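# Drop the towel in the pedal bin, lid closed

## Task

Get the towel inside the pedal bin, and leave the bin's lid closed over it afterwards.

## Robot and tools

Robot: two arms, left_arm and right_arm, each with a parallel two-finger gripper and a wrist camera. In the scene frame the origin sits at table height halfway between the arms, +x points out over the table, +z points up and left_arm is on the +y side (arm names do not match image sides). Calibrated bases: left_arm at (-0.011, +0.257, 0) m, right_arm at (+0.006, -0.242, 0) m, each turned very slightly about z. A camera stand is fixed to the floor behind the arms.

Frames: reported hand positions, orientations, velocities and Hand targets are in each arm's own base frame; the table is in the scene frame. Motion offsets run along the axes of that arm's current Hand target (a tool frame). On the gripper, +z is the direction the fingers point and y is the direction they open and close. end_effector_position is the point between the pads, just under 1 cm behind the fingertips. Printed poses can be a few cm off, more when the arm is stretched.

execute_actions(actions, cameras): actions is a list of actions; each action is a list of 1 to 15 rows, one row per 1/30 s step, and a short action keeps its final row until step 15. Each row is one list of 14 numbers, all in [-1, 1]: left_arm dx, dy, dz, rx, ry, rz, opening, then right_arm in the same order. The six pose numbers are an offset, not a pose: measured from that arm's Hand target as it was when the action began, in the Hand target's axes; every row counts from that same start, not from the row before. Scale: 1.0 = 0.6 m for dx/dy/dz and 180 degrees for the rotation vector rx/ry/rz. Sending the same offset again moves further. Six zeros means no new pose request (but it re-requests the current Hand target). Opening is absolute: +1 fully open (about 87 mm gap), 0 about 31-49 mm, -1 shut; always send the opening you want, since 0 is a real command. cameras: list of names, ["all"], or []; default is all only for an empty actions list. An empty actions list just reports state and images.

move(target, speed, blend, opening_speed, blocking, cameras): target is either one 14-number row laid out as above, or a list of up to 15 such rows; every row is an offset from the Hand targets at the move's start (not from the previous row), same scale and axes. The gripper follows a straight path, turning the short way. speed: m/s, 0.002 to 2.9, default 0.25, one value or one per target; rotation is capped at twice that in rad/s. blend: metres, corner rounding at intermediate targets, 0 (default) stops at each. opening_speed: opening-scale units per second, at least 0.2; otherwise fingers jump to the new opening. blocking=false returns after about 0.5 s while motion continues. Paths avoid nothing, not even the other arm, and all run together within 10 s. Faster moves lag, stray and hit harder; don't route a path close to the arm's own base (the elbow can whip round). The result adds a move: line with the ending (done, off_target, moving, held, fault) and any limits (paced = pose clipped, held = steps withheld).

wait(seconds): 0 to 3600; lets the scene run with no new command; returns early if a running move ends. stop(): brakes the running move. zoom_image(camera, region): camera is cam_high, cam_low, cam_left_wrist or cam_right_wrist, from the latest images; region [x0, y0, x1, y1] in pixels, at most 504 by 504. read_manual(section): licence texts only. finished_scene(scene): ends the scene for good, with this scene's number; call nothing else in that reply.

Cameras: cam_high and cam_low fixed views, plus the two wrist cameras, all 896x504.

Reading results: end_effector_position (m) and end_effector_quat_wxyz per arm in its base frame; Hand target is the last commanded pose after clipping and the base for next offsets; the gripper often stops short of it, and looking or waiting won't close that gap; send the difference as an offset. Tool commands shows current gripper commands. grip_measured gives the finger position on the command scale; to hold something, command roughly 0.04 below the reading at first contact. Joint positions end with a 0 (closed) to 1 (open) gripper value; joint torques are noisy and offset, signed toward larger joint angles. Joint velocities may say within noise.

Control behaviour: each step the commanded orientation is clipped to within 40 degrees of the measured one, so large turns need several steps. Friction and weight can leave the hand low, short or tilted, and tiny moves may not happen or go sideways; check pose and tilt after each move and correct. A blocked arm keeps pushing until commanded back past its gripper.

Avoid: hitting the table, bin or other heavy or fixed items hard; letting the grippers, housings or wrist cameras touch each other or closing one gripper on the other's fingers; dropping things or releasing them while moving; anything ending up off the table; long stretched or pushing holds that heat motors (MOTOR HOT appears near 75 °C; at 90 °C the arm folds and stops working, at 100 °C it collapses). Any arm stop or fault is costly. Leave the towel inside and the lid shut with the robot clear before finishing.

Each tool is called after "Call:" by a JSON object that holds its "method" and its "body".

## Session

Call:
{"method": "execute_actions", "body": {"actions": []}}

Scene clock: 0.00 s.
left_arm: end_effector_position=(+0.3739, +0.0341, +0.0848) grip_measured=+1.000 end_effector_quat_wxyz=(+0.666, -0.103, +0.735, +0.072) | right_arm: end_effector_position=(+0.3641, -0.0143, +0.0585) grip_measured=+1.000 end_effector_quat_wxyz=(+0.631, +0.040, +0.774, -0.031)
Joint positions: left_arm=[-0.03 1.579 0.231 1.242 -0.275 -0.062 1] | right_arm=[0.01 1.572 0.207 1.161 0.109 0.025 1]
Joint velocities: within noise
Joint torques (N m): no reading
Heat: left arm: 36 °C; right arm: 34 °C.
Hand target: left_arm +0.3741, +0.0341, +0.0842; +0.665, -0.103, +0.736, +0.072 | right_arm +0.3680, -0.0143, +0.0663; +0.641, +0.041, +0.766, -0.030
Tool commands: left_gripper/opening=+1.0 right_gripper/opening=+1.0

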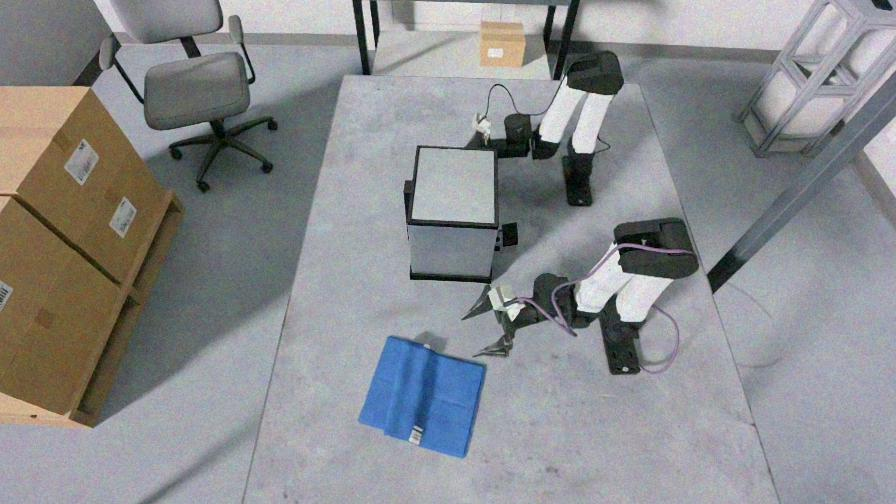

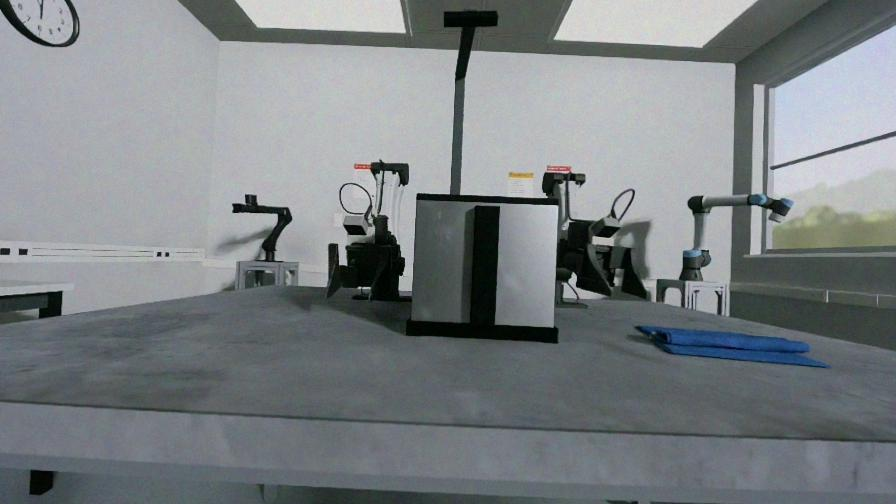

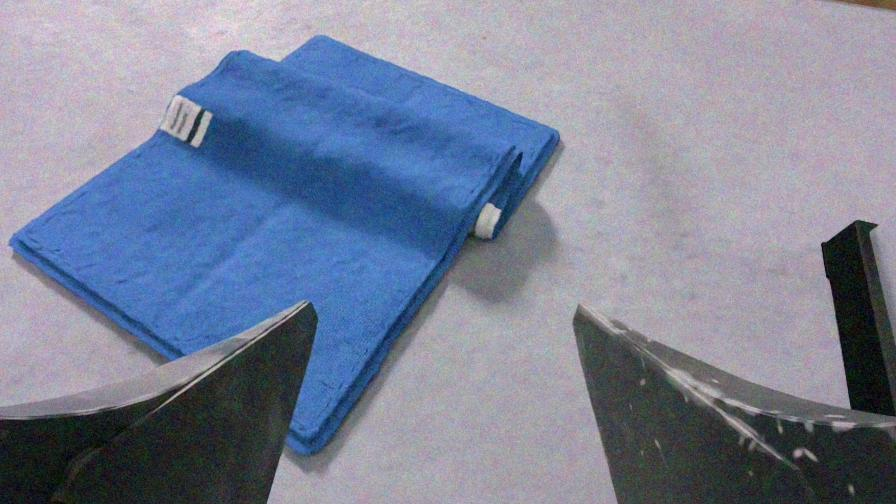

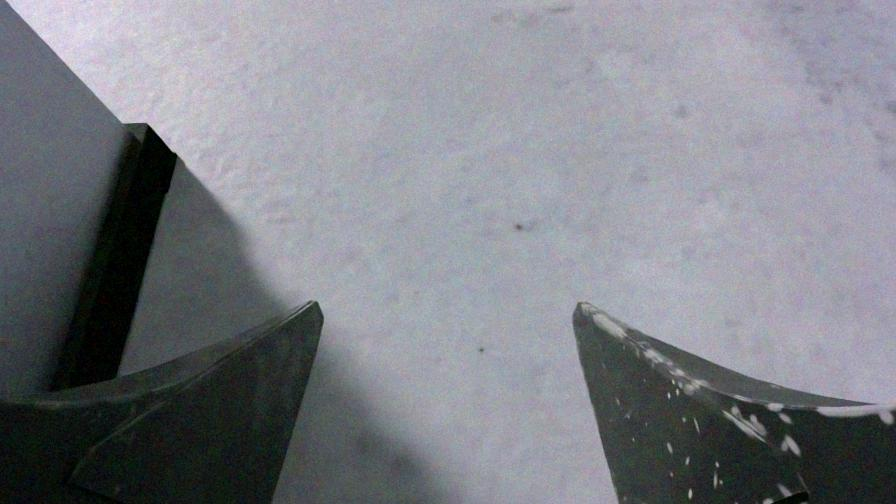

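Call:
{"method": "move", "body": {"target": [[-0.112,0.107,0.138,0.214,0.278,0.375,1,-0.187,0.155,-0.403,-0.389,0.245,-0.302,-1],[-0.112,0.107,0.138,0.214,0.278,0.375,1,-0.158,0.327,-0.373,-0.389,0.245,-0.302,-1]], "blend": 0.03, "speed": 0.35, "cameras": ["all"]}}

Scene clock: 23.37 s.
left_arm: end_effector_position=(+0.4437, +0.1204, +0.1452) grip_measured=+1.000 end_effector_quat_wxyz=(+0.179, +0.483, +0.845, +0.142) | right_arm: end_effector_position=(+0.1789, +0.1946, +0.1925) grip_measured=-0.999 end_effector_quat_wxyz=(+0.146, -0.629, +0.750, +0.141)
Joint positions: left_arm=[0.186 1.911 1.723 -0.922 0.015 1.221 1] | right_arm=[0.739 1.401 1.428 -1.284 -0.268 -0.613 0]
Joint torques (N m): left_arm=[-0.49 -8.59 8.35 0.91 -0.04 0] | right_arm=[0.09 -4.86 8.87 0.94 -0.01 0.02]
Heat: left arm: 37 °C; right arm: 36 °C.
Hand target: left_arm +0.4444, +0.1201, +0.1401; +0.165, +0.489, +0.845, +0.138 | right_arm +0.1854, +0.2008, +0.2004; +0.166, -0.628, +0.748, +0.139
Off the commanded pose: left_arm 0.005 m, 2 deg | right_arm 0.012 m, 2 deg.
move: off_target (right_arm)

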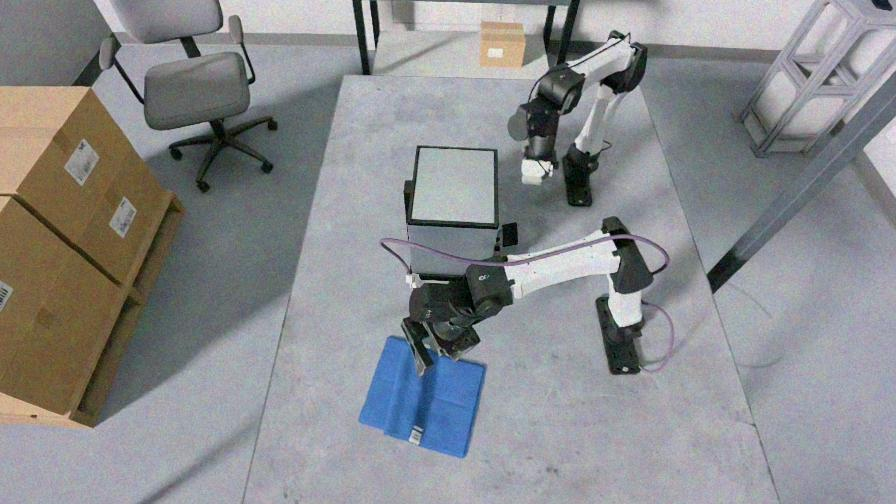

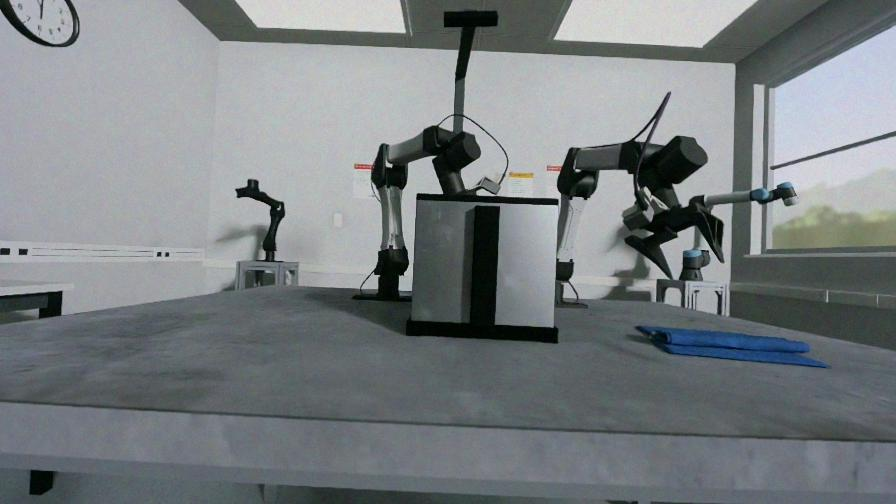

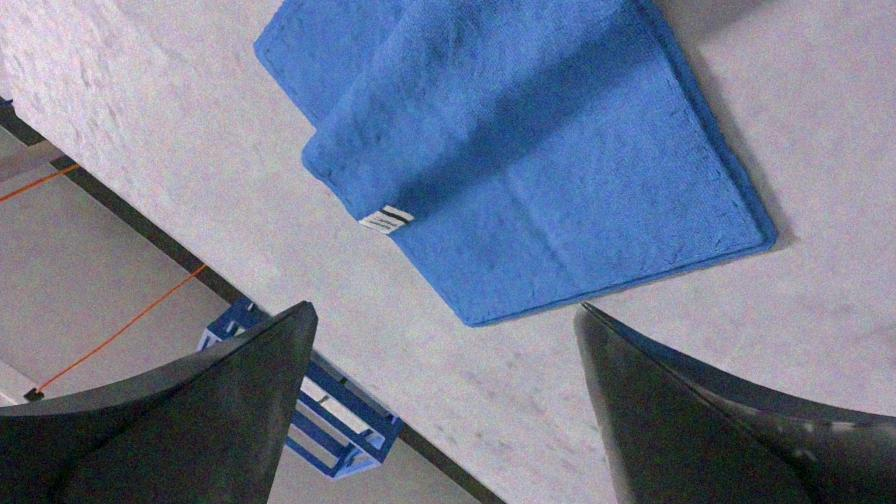

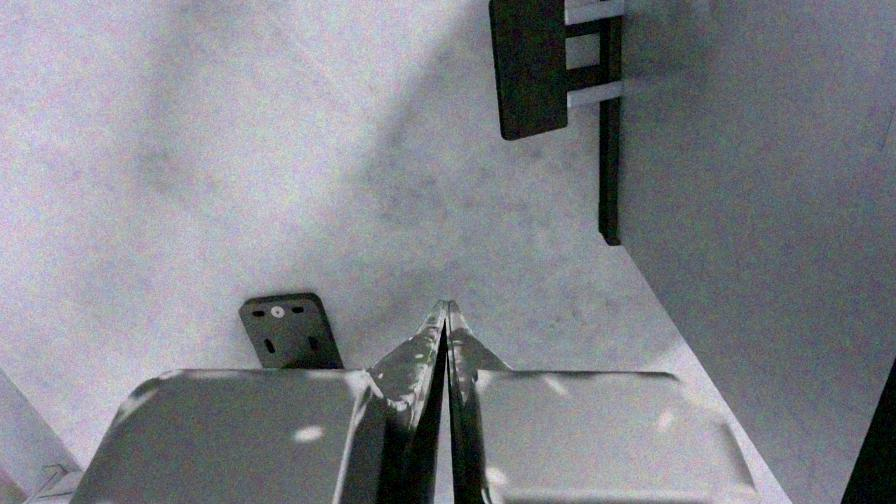

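Call:
{"method": "move", "body": {"target": [[-0.007,0.042,0.0375,0.12,0.044,0,1,-0.088,-0.075,0.042,0,0,0,-1],[0.025,-0.047,0.242,0.12,0.044,0,1,0.053,-0.075,0.344,0,0,0,-1],[0.025,-0.047,0.242,0.12,0.044,0,-1,0.053,-0.075,0.344,0,0,0,-1]], "speed": [0.25,0.12,0.1], "opening_speed": 1.5, "cameras": ["all"]}}

Scene clock: 47.83 s.
left_arm: end_effector_position=(+0.4865, +0.1364, +0.0271) grip_measured=-0.710 end_effector_quat_wxyz=(+0.036, +0.500, +0.864, +0.049) | right_arm: end_effector_position=(+0.2715, +0.3028, +0.1014) grip_measured=-0.999 end_effector_quat_wxyz=(+0.330, -0.605, +0.698, +0.192)
Joint positions: left_arm=[0.186 2.526 2.324 -1.25 -0.028 1.237 0.145] | right_arm=[0.746 1.592 1.082 -0.34 -0.341 -0.553 0]
Joint torques (N m): left_arm=[0.16 -9.89 5.08 0.38 0.36 -0.06] | right_arm=[-0.5 2.1 0.39 -0.38 0.64 -0.63]
Heat: left arm: 40 °C; right arm: 38 °C.
Hand target: left_arm +0.4756, +0.1300, -0.0049; +0.012, +0.501, +0.866, +0.011 | right_arm +0.2399, +0.2504, -0.0002; +0.166, -0.628, +0.748, +0.139
Off the commanded pose: left_arm 0.034 m, 5 deg | right_arm 0.119 m, 21 deg.
move: off_target (left_arm, right_arm); target 3's new opening was sent with left_arm's hand 0.032 m and 3 deg from that target

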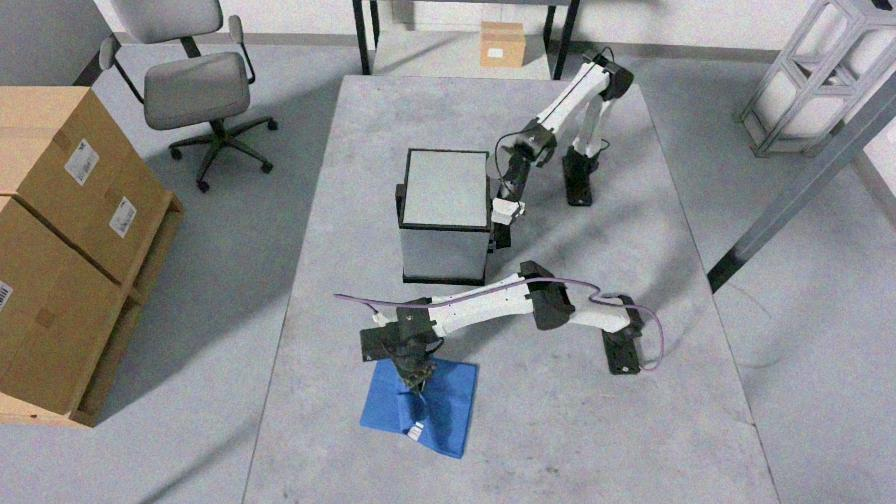

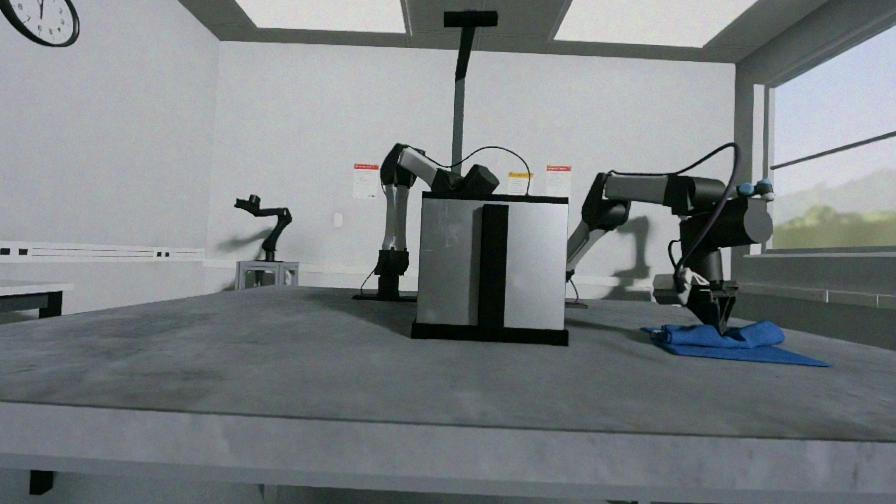

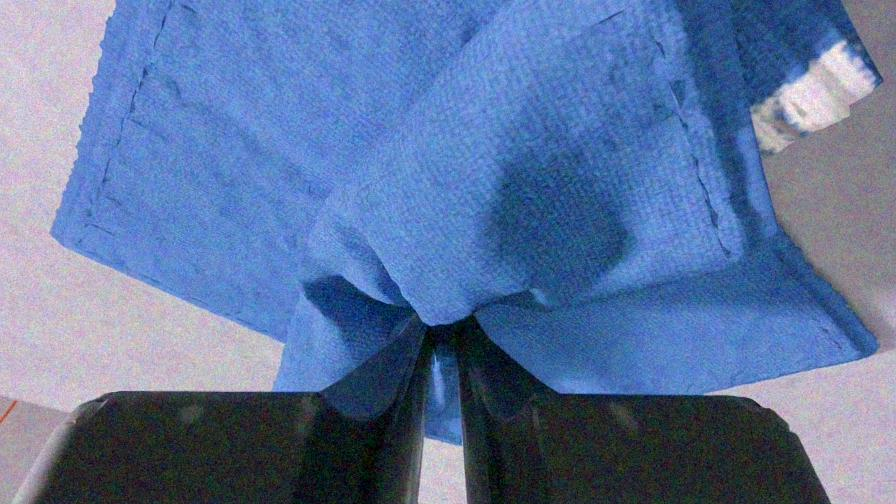

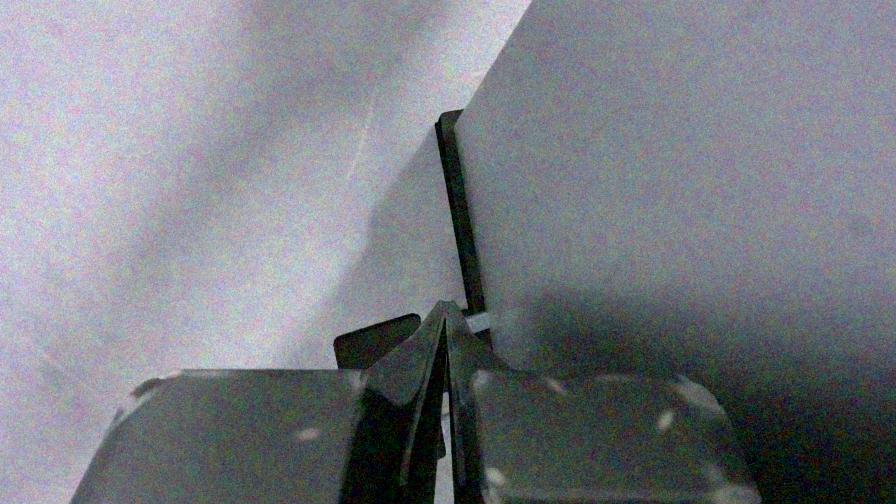

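Call:
{"method": "move", "body": {"target": [[0,0,-0.1,0,0,0,-1,-0.131,0.065,-0.307,0,0,0,-1],[0,0,-0.4,0,0,0,-1,-0.131,0.045,-0.307,-0.04,0,-0.086,-1]], "speed": 0.2, "cameras": ["all"]}}

Scene clock: 64.47 s.
left_arm: end_effector_position=(+0.4724, +0.1299, +0.2202) grip_measured=-0.722 end_effector_quat_wxyz=(+0.140, +0.507, +0.840, +0.136) | right_arm: end_effector_position=(+0.2090, +0.2463, +0.1937) grip_measured=-1.000 end_effector_quat_wxyz=(-0.135, +0.731, -0.650, -0.158)
Joint positions: left_arm=[0.18 2.322 2.71 -1.566 -0.019 1.27 0.139] | right_arm=[0.783 1.646 1.669 -1.332 -0.332 -0.862 0]
Joint torques (N m): left_arm=[-0.51 -15.36 6.5 0.84 -0.06 0.02] | right_arm=[-0.91 -6.57 8.81 0.6 -0.27 -0.11]
Heat: left arm: 44 °C; right arm: 38 °C.
Hand target: left_arm +0.4678, +0.1286, +0.2350; +0.012, +0.500, +0.866, +0.011 | right_arm +0.2122, +0.2486, +0.1999; -0.143, +0.732, -0.647, -0.162
Off the commanded pose: left_arm 0.016 m, 21 deg | right_arm 0.007 m, 1 deg.
joint sent to its limit (left arm) — joint 4 (wrist pitch), lower limit. The joint targets are off in orientation, not in position.
move: off_target (left_arm)

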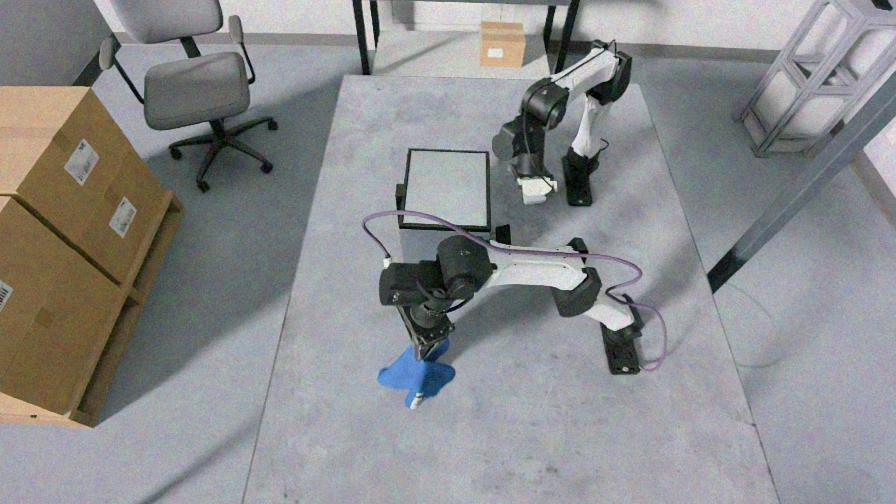

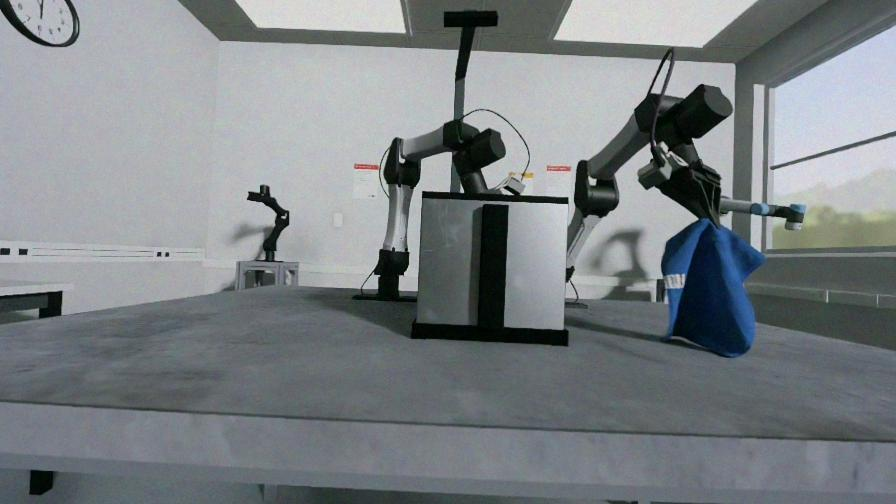

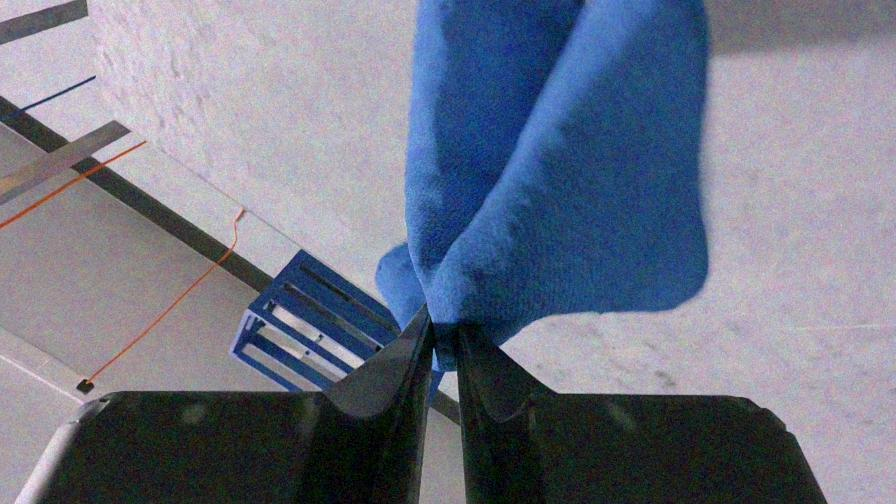

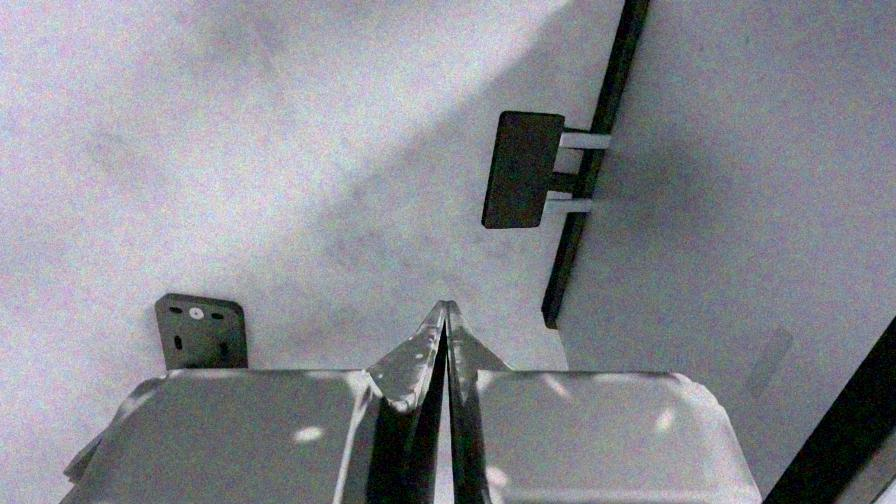

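Call:
{"method": "move", "body": {"target": [[0.013,-0.047,-0.51,-0.295,-0.515,-0.237,-1,0,-0.07,0,0,0,0,-1],[0.013,-0.047,-0.51,-0.295,-0.515,-0.237,-1,0.136,-0.07,0.305,0,0,0,-1]], "speed": [0.3,0.1], "cameras": ["all"]}}

Scene clock: 90.63 s.
left_arm: end_effector_position=(+0.4350, +0.1236, +0.5324) grip_measured=-0.722 end_effector_quat_wxyz=(+0.786, +0.001, +0.618, -0.003) | right_arm: end_effector_position=(+0.3081, +0.2906, +0.1639) grip_measured=-1.000 end_effector_quat_wxyz=(-0.379, +0.730, -0.563, -0.083)
Joint positions: left_arm=[0.455 1.492 1.82 -0.063 0.446 -0.118 0.139] | right_arm=[0.716 1.554 1.258 -0.523 -0.292 -0.995 0]
Joint torques (N m): left_arm=[-0.58 -8.23 5.3 1.89 -0.17 -0.11] | right_arm=[-0.55 7.49 -4.12 -0.44 -0.61 0.7]
Heat: left arm: 52 °C; right arm: 39 °C.
Hand target: left_arm +0.4296, +0.1195, +0.5399; +0.793, +0.000, +0.609, -0.001 | right_arm +0.2536, +0.2571, -0.0003; -0.143, +0.732, -0.646, -0.162
Off the commanded pose: left_arm 0.010 m, 1 deg | right_arm 0.176 m, 30 deg.
move: off_target (right_arm)

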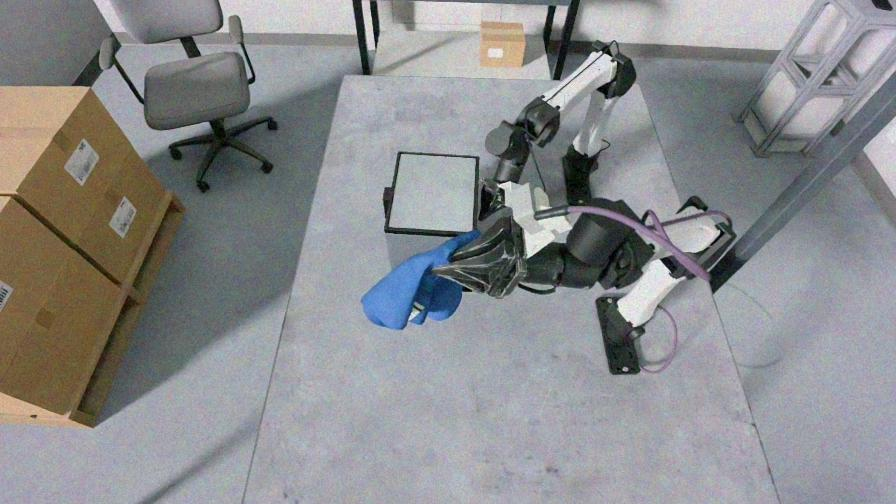

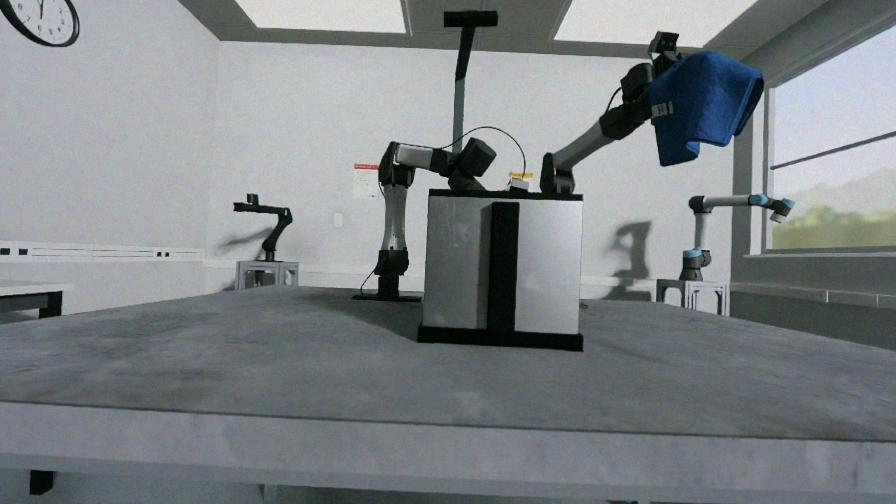

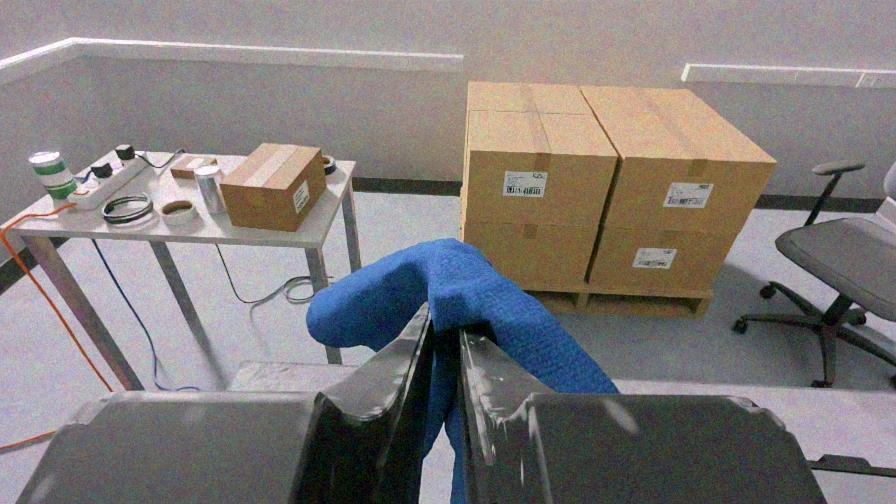

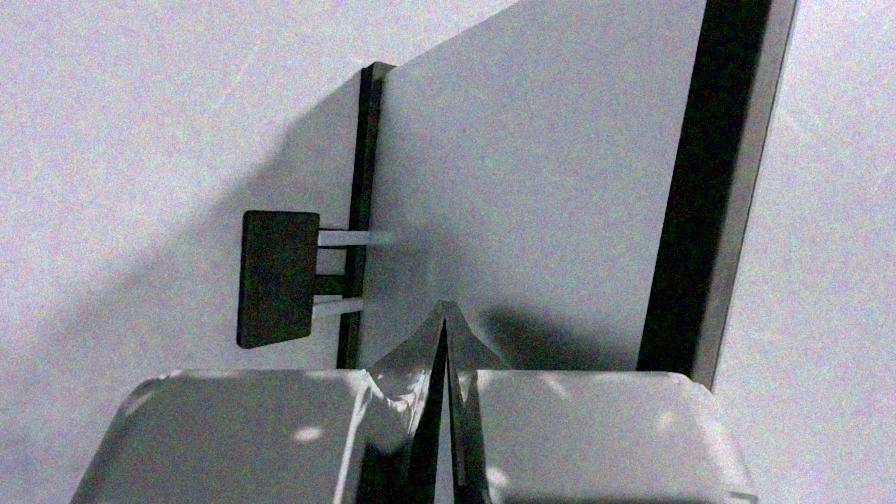

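Call:
{"method": "move", "body": {"target": [[0,0,0,0,0,0,-1,-0.134,0.096,-0.342,0,0,0,-1],[0,0,0,0,0,0,-1,-0.134,0.096,-0.342,0.086,0.086,-0.231,-1],[0,0,0,0,0,0,-1,-0.115,0.012,-0.314,0.086,0.086,-0.231,-1]], "speed": 0.2, "cameras": ["cam_high","cam_low","cam_right_wrist"]}}

Scene clock: 115.53 s.
left_arm: end_effector_position=(+0.4350, +0.1236, +0.5324) grip_measured=-0.722 end_effector_quat_wxyz=(+0.786, +0.001, +0.618, -0.003) | right_arm: end_effector_position=(+0.2457, +0.2361, +0.1985) grip_measured=-1.000 end_effector_quat_wxyz=(-0.191, +0.902, -0.377, +0.084)
Joint positions: left_arm=[0.455 1.492 1.82 -0.063 0.446 -0.118 0.139] | right_arm=[0.921 1.474 1.433 -1.113 0.065 -1.442 0]
Joint torques (N m): left_arm=[-0.57 -8.23 5.31 1.89 -0.17 -0.11] | right_arm=[-0.77 -5.78 6.56 1.06 -0.09 -0.1]
Heat: left arm: 48 °C; right arm: 38 °C.
Hand target: left_arm +0.4296, +0.1195, +0.5399; +0.793, +0.000, +0.609, -0.001 | right_arm +0.2483, +0.2393, +0.1996; -0.199, +0.902, -0.375, +0.083
Off the commanded pose: left_arm 0.010 m, 1 deg | right_arm 0.004 m, 1 deg.
move: done

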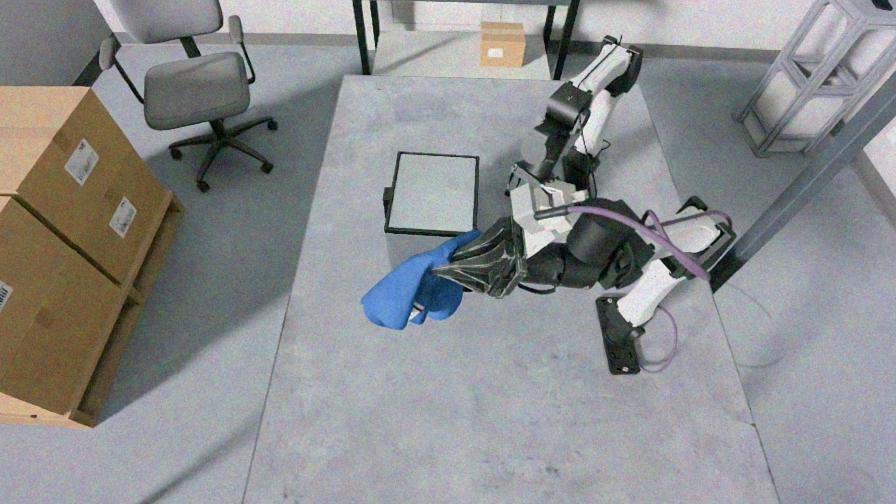

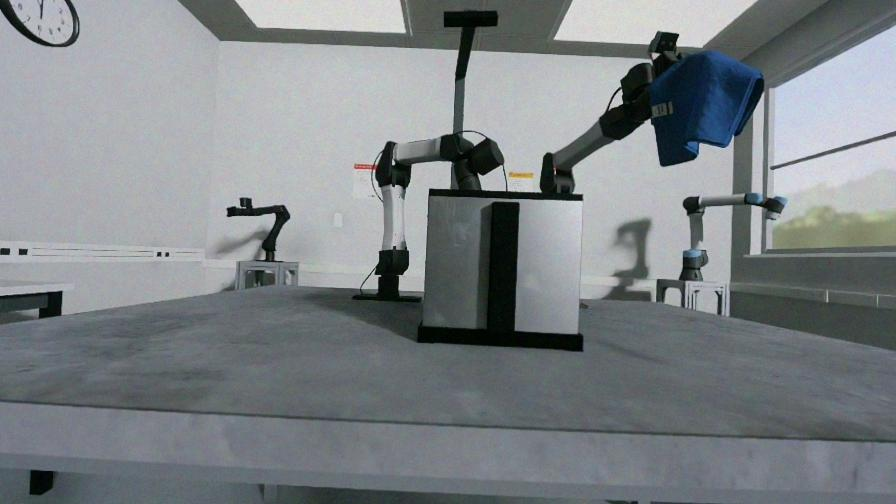

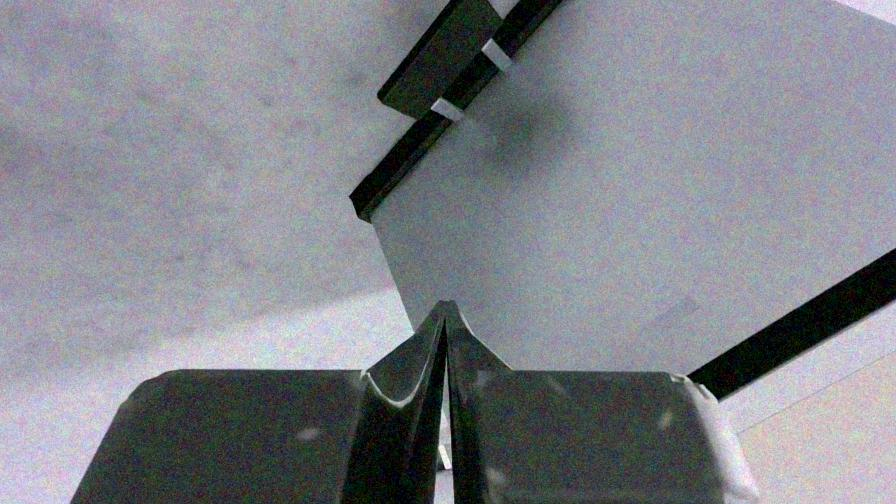

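Call:
{"method": "move", "body": {"target": [0,0,0,0,0,0,-1,0.004,0.057,0.339,0,0,0,-1], "speed": 0.1, "cameras": ["cam_high","cam_low","cam_right_wrist"]}}

Scene clock: 124.97 s.
left_arm: end_effector_position=(+0.4350, +0.1236, +0.5324) grip_measured=-0.722 end_effector_quat_wxyz=(+0.786, +0.001, +0.618, -0.003) | right_arm: end_effector_position=(+0.3108, +0.2835, +0.0384) grip_measured=-1.000 end_effector_quat_wxyz=(-0.244, +0.884, -0.379, +0.126)
Joint positions: left_arm=[0.455 1.492 1.82 -0.063 0.446 -0.118 0.139] | right_arm=[0.88 1.77 1.02 -0.273 0.101 -1.481 0]
Joint torques (N m): left_arm=[-0.58 -8.24 5.3 1.9 -0.17 -0.11] | right_arm=[0.09 -4.22 3.4 0.74 -0.56 0.04]
Heat: left arm: 47 °C; right arm: 38 °C.
Hand target: left_arm +0.4296, +0.1195, +0.5399; +0.793, +0.000, +0.609, -0.001 | right_arm +0.2891, +0.2763, +0.0007; -0.200, +0.902, -0.375, +0.083
Off the commanded pose: left_arm 0.010 m, 1 deg | right_arm 0.044 m, 7 deg.
move: off_target (right_arm)

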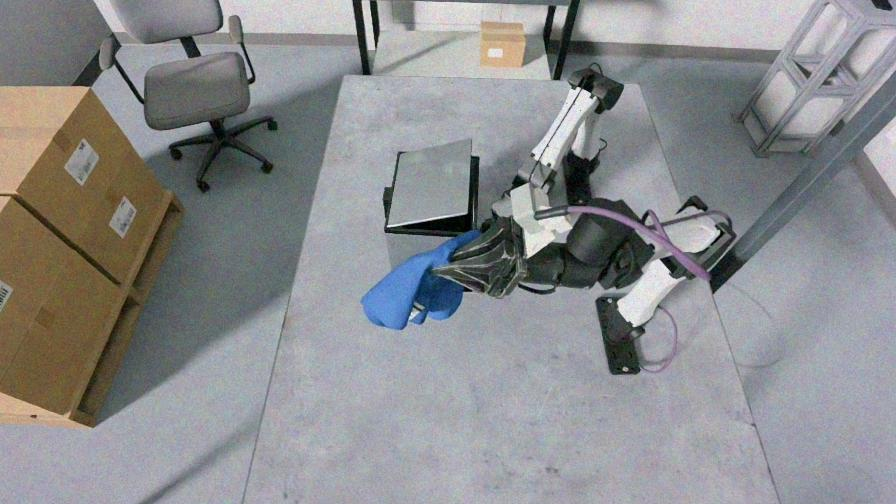

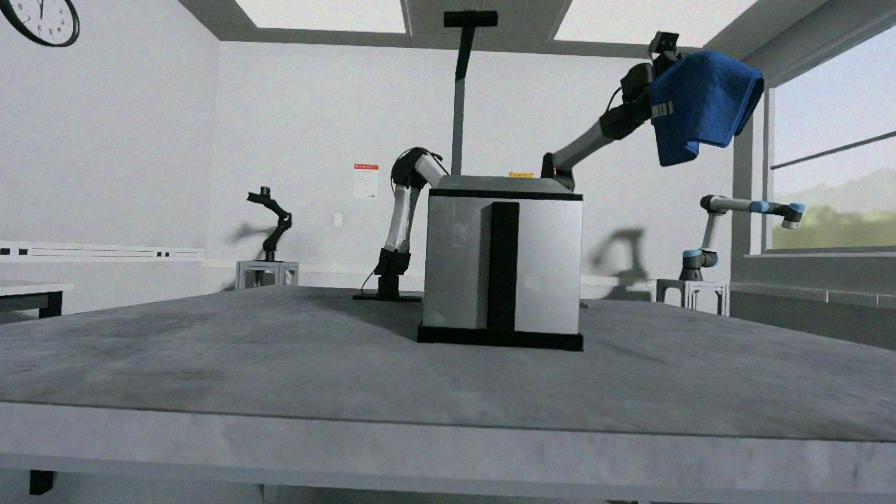

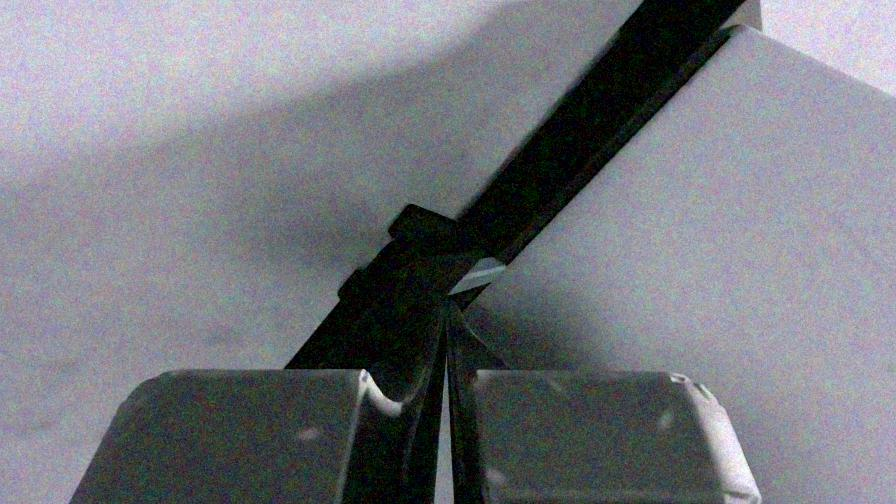

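Call:
{"method": "move", "body": {"target": [[0,0,0,0,0,0,-1,0,-0.048,-0.107,0,0,0,-1],[0,0,0,0,0,0,-1,-0.025,-0.007,-0.125,0,0,0,-1],[0,0,0,0,0,0,-1,-0.025,0.054,0.012,0,0,0,-1]], "speed": 0.1, "cameras": ["cam_high","cam_low","cam_right_wrist"]}}

Scene clock: 132.80 s.
left_arm: end_effector_position=(+0.4350, +0.1236, +0.5324) grip_measured=-0.722 end_effector_quat_wxyz=(+0.786, +0.001, +0.618, -0.003) | right_arm: end_effector_position=(+0.2830, +0.2814, +0.0349) grip_measured=-1.000 end_effector_quat_wxyz=(-0.260, +0.881, -0.372, +0.136)
Joint positions: left_arm=[0.455 1.492 1.82 -0.063 0.446 -0.118 0.139] | right_arm=[0.949 1.696 0.89 -0.185 0.144 -1.436 0]
Joint torques (N m): left_arm=[-0.58 -8.25 5.29 1.89 -0.17 -0.11] | right_arm=[-0.68 -1.24 2.13 0.84 -0.74 0.16]
Heat: left arm: 47 °C; right arm: 38 °C.
Hand target: left_arm +0.4296, +0.1195, +0.5399; +0.793, +0.000, +0.609, -0.001 | right_arm +0.2598, +0.2685, -0.0193; -0.200, +0.902, -0.375, +0.083
Off the commanded pose: left_arm 0.010 m, 1 deg | right_arm 0.061 m, 10 deg.
move: off_target (right_arm)

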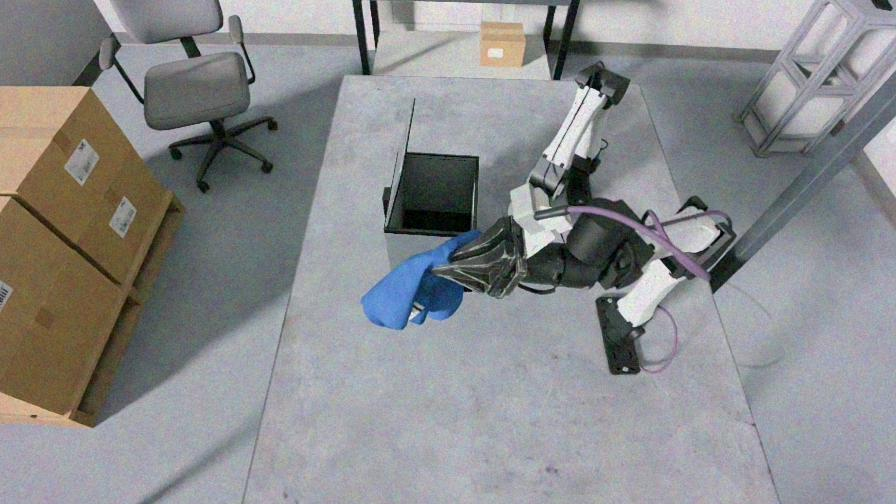

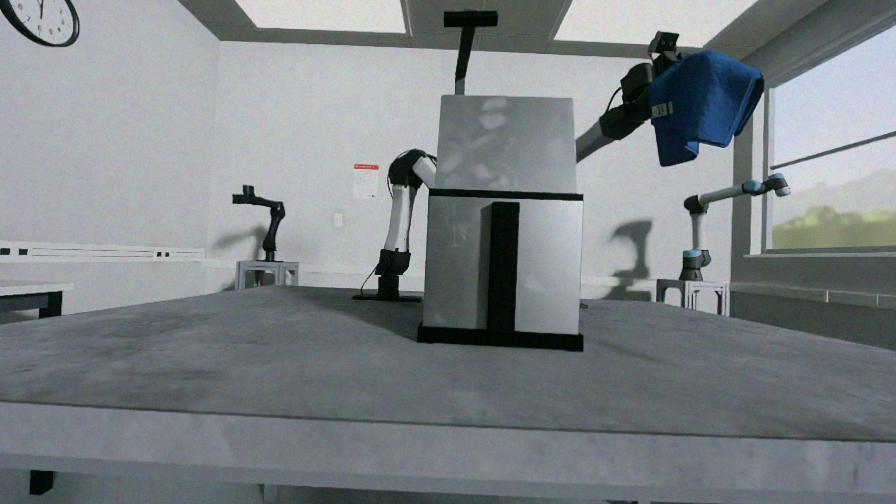

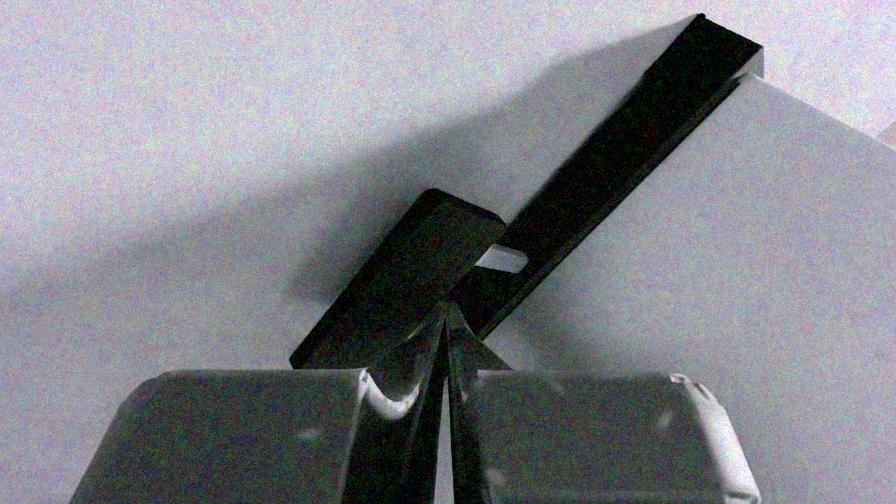

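Call:
{"method": "move", "body": {"target": [[0.018,-0.617,0.004,0.15,0,-0.04,-1,0,0,0,0,0,0,-1],[0.493,-0.617,-0.123,0.1575,0.3266,0.042,-1,0,0,0,0,0,0,-1]], "speed": 0.2, "cameras": ["cam_high","cam_low","cam_left_wrist"]}}

Scene clock: 147.70 s.
left_arm: end_effector_position=(+0.4324, -0.2512, +0.2394) grip_measured=-0.722 end_effector_quat_wxyz=(+0.381, +0.227, +0.892, -0.091) | right_arm: end_effector_position=(+0.2831, +0.2815, +0.0349) grip_measured=-1.000 end_effector_quat_wxyz=(-0.260, +0.881, -0.372, +0.136)
Joint positions: left_arm=[-0.538 1.92 2.007 -0.853 -0.038 -0.022 0.139] | right_arm=[0.949 1.696 0.89 -0.184 0.144 -1.436 0]
Joint torques (N m): left_arm=[0.61 -9.33 8.65 1.44 0.11 -0.11] | right_arm=[-0.68 -1.21 2.14 0.82 -0.73 0.16]
Heat: left arm: 46 °C; right arm: 37 °C.
Hand target: left_arm +0.4339, -0.2511, +0.2353; +0.371, +0.225, +0.896, -0.094 | right_arm +0.2598, +0.2684, -0.0194; -0.200, +0.902, -0.375, +0.083
Off the commanded pose: left_arm 0.004 m, 1 deg | right_arm 0.060 m, 10 deg.
move: done

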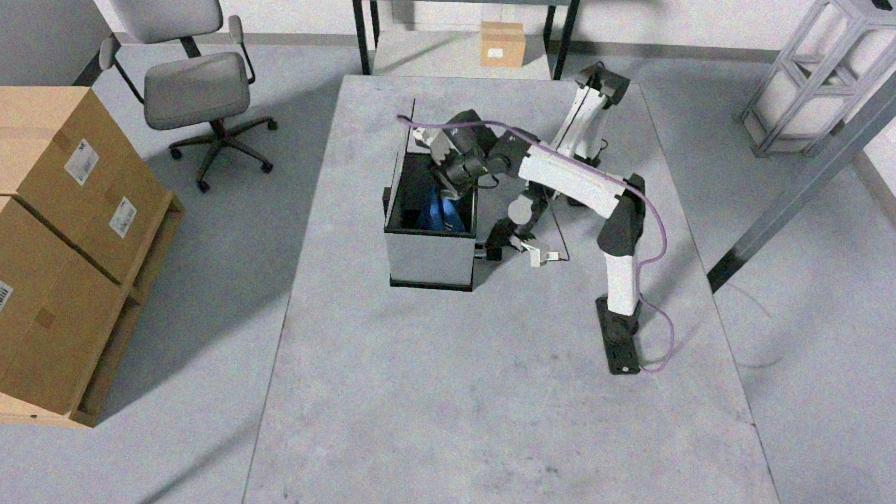

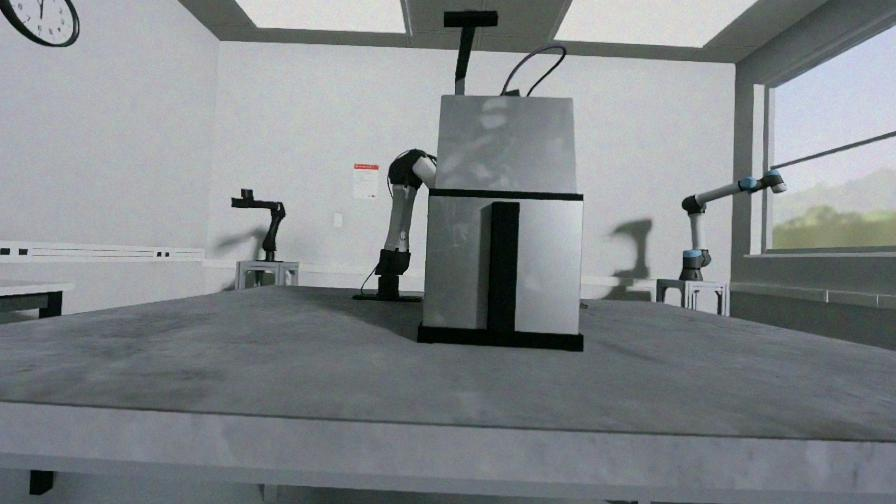

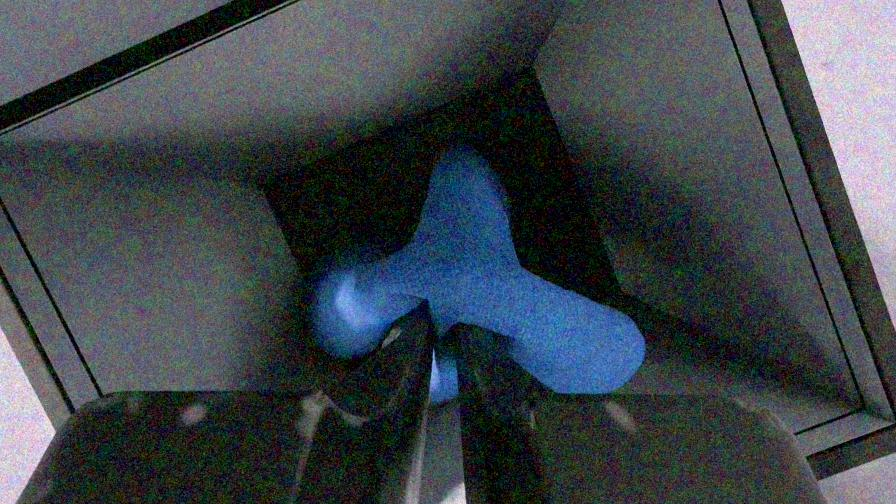

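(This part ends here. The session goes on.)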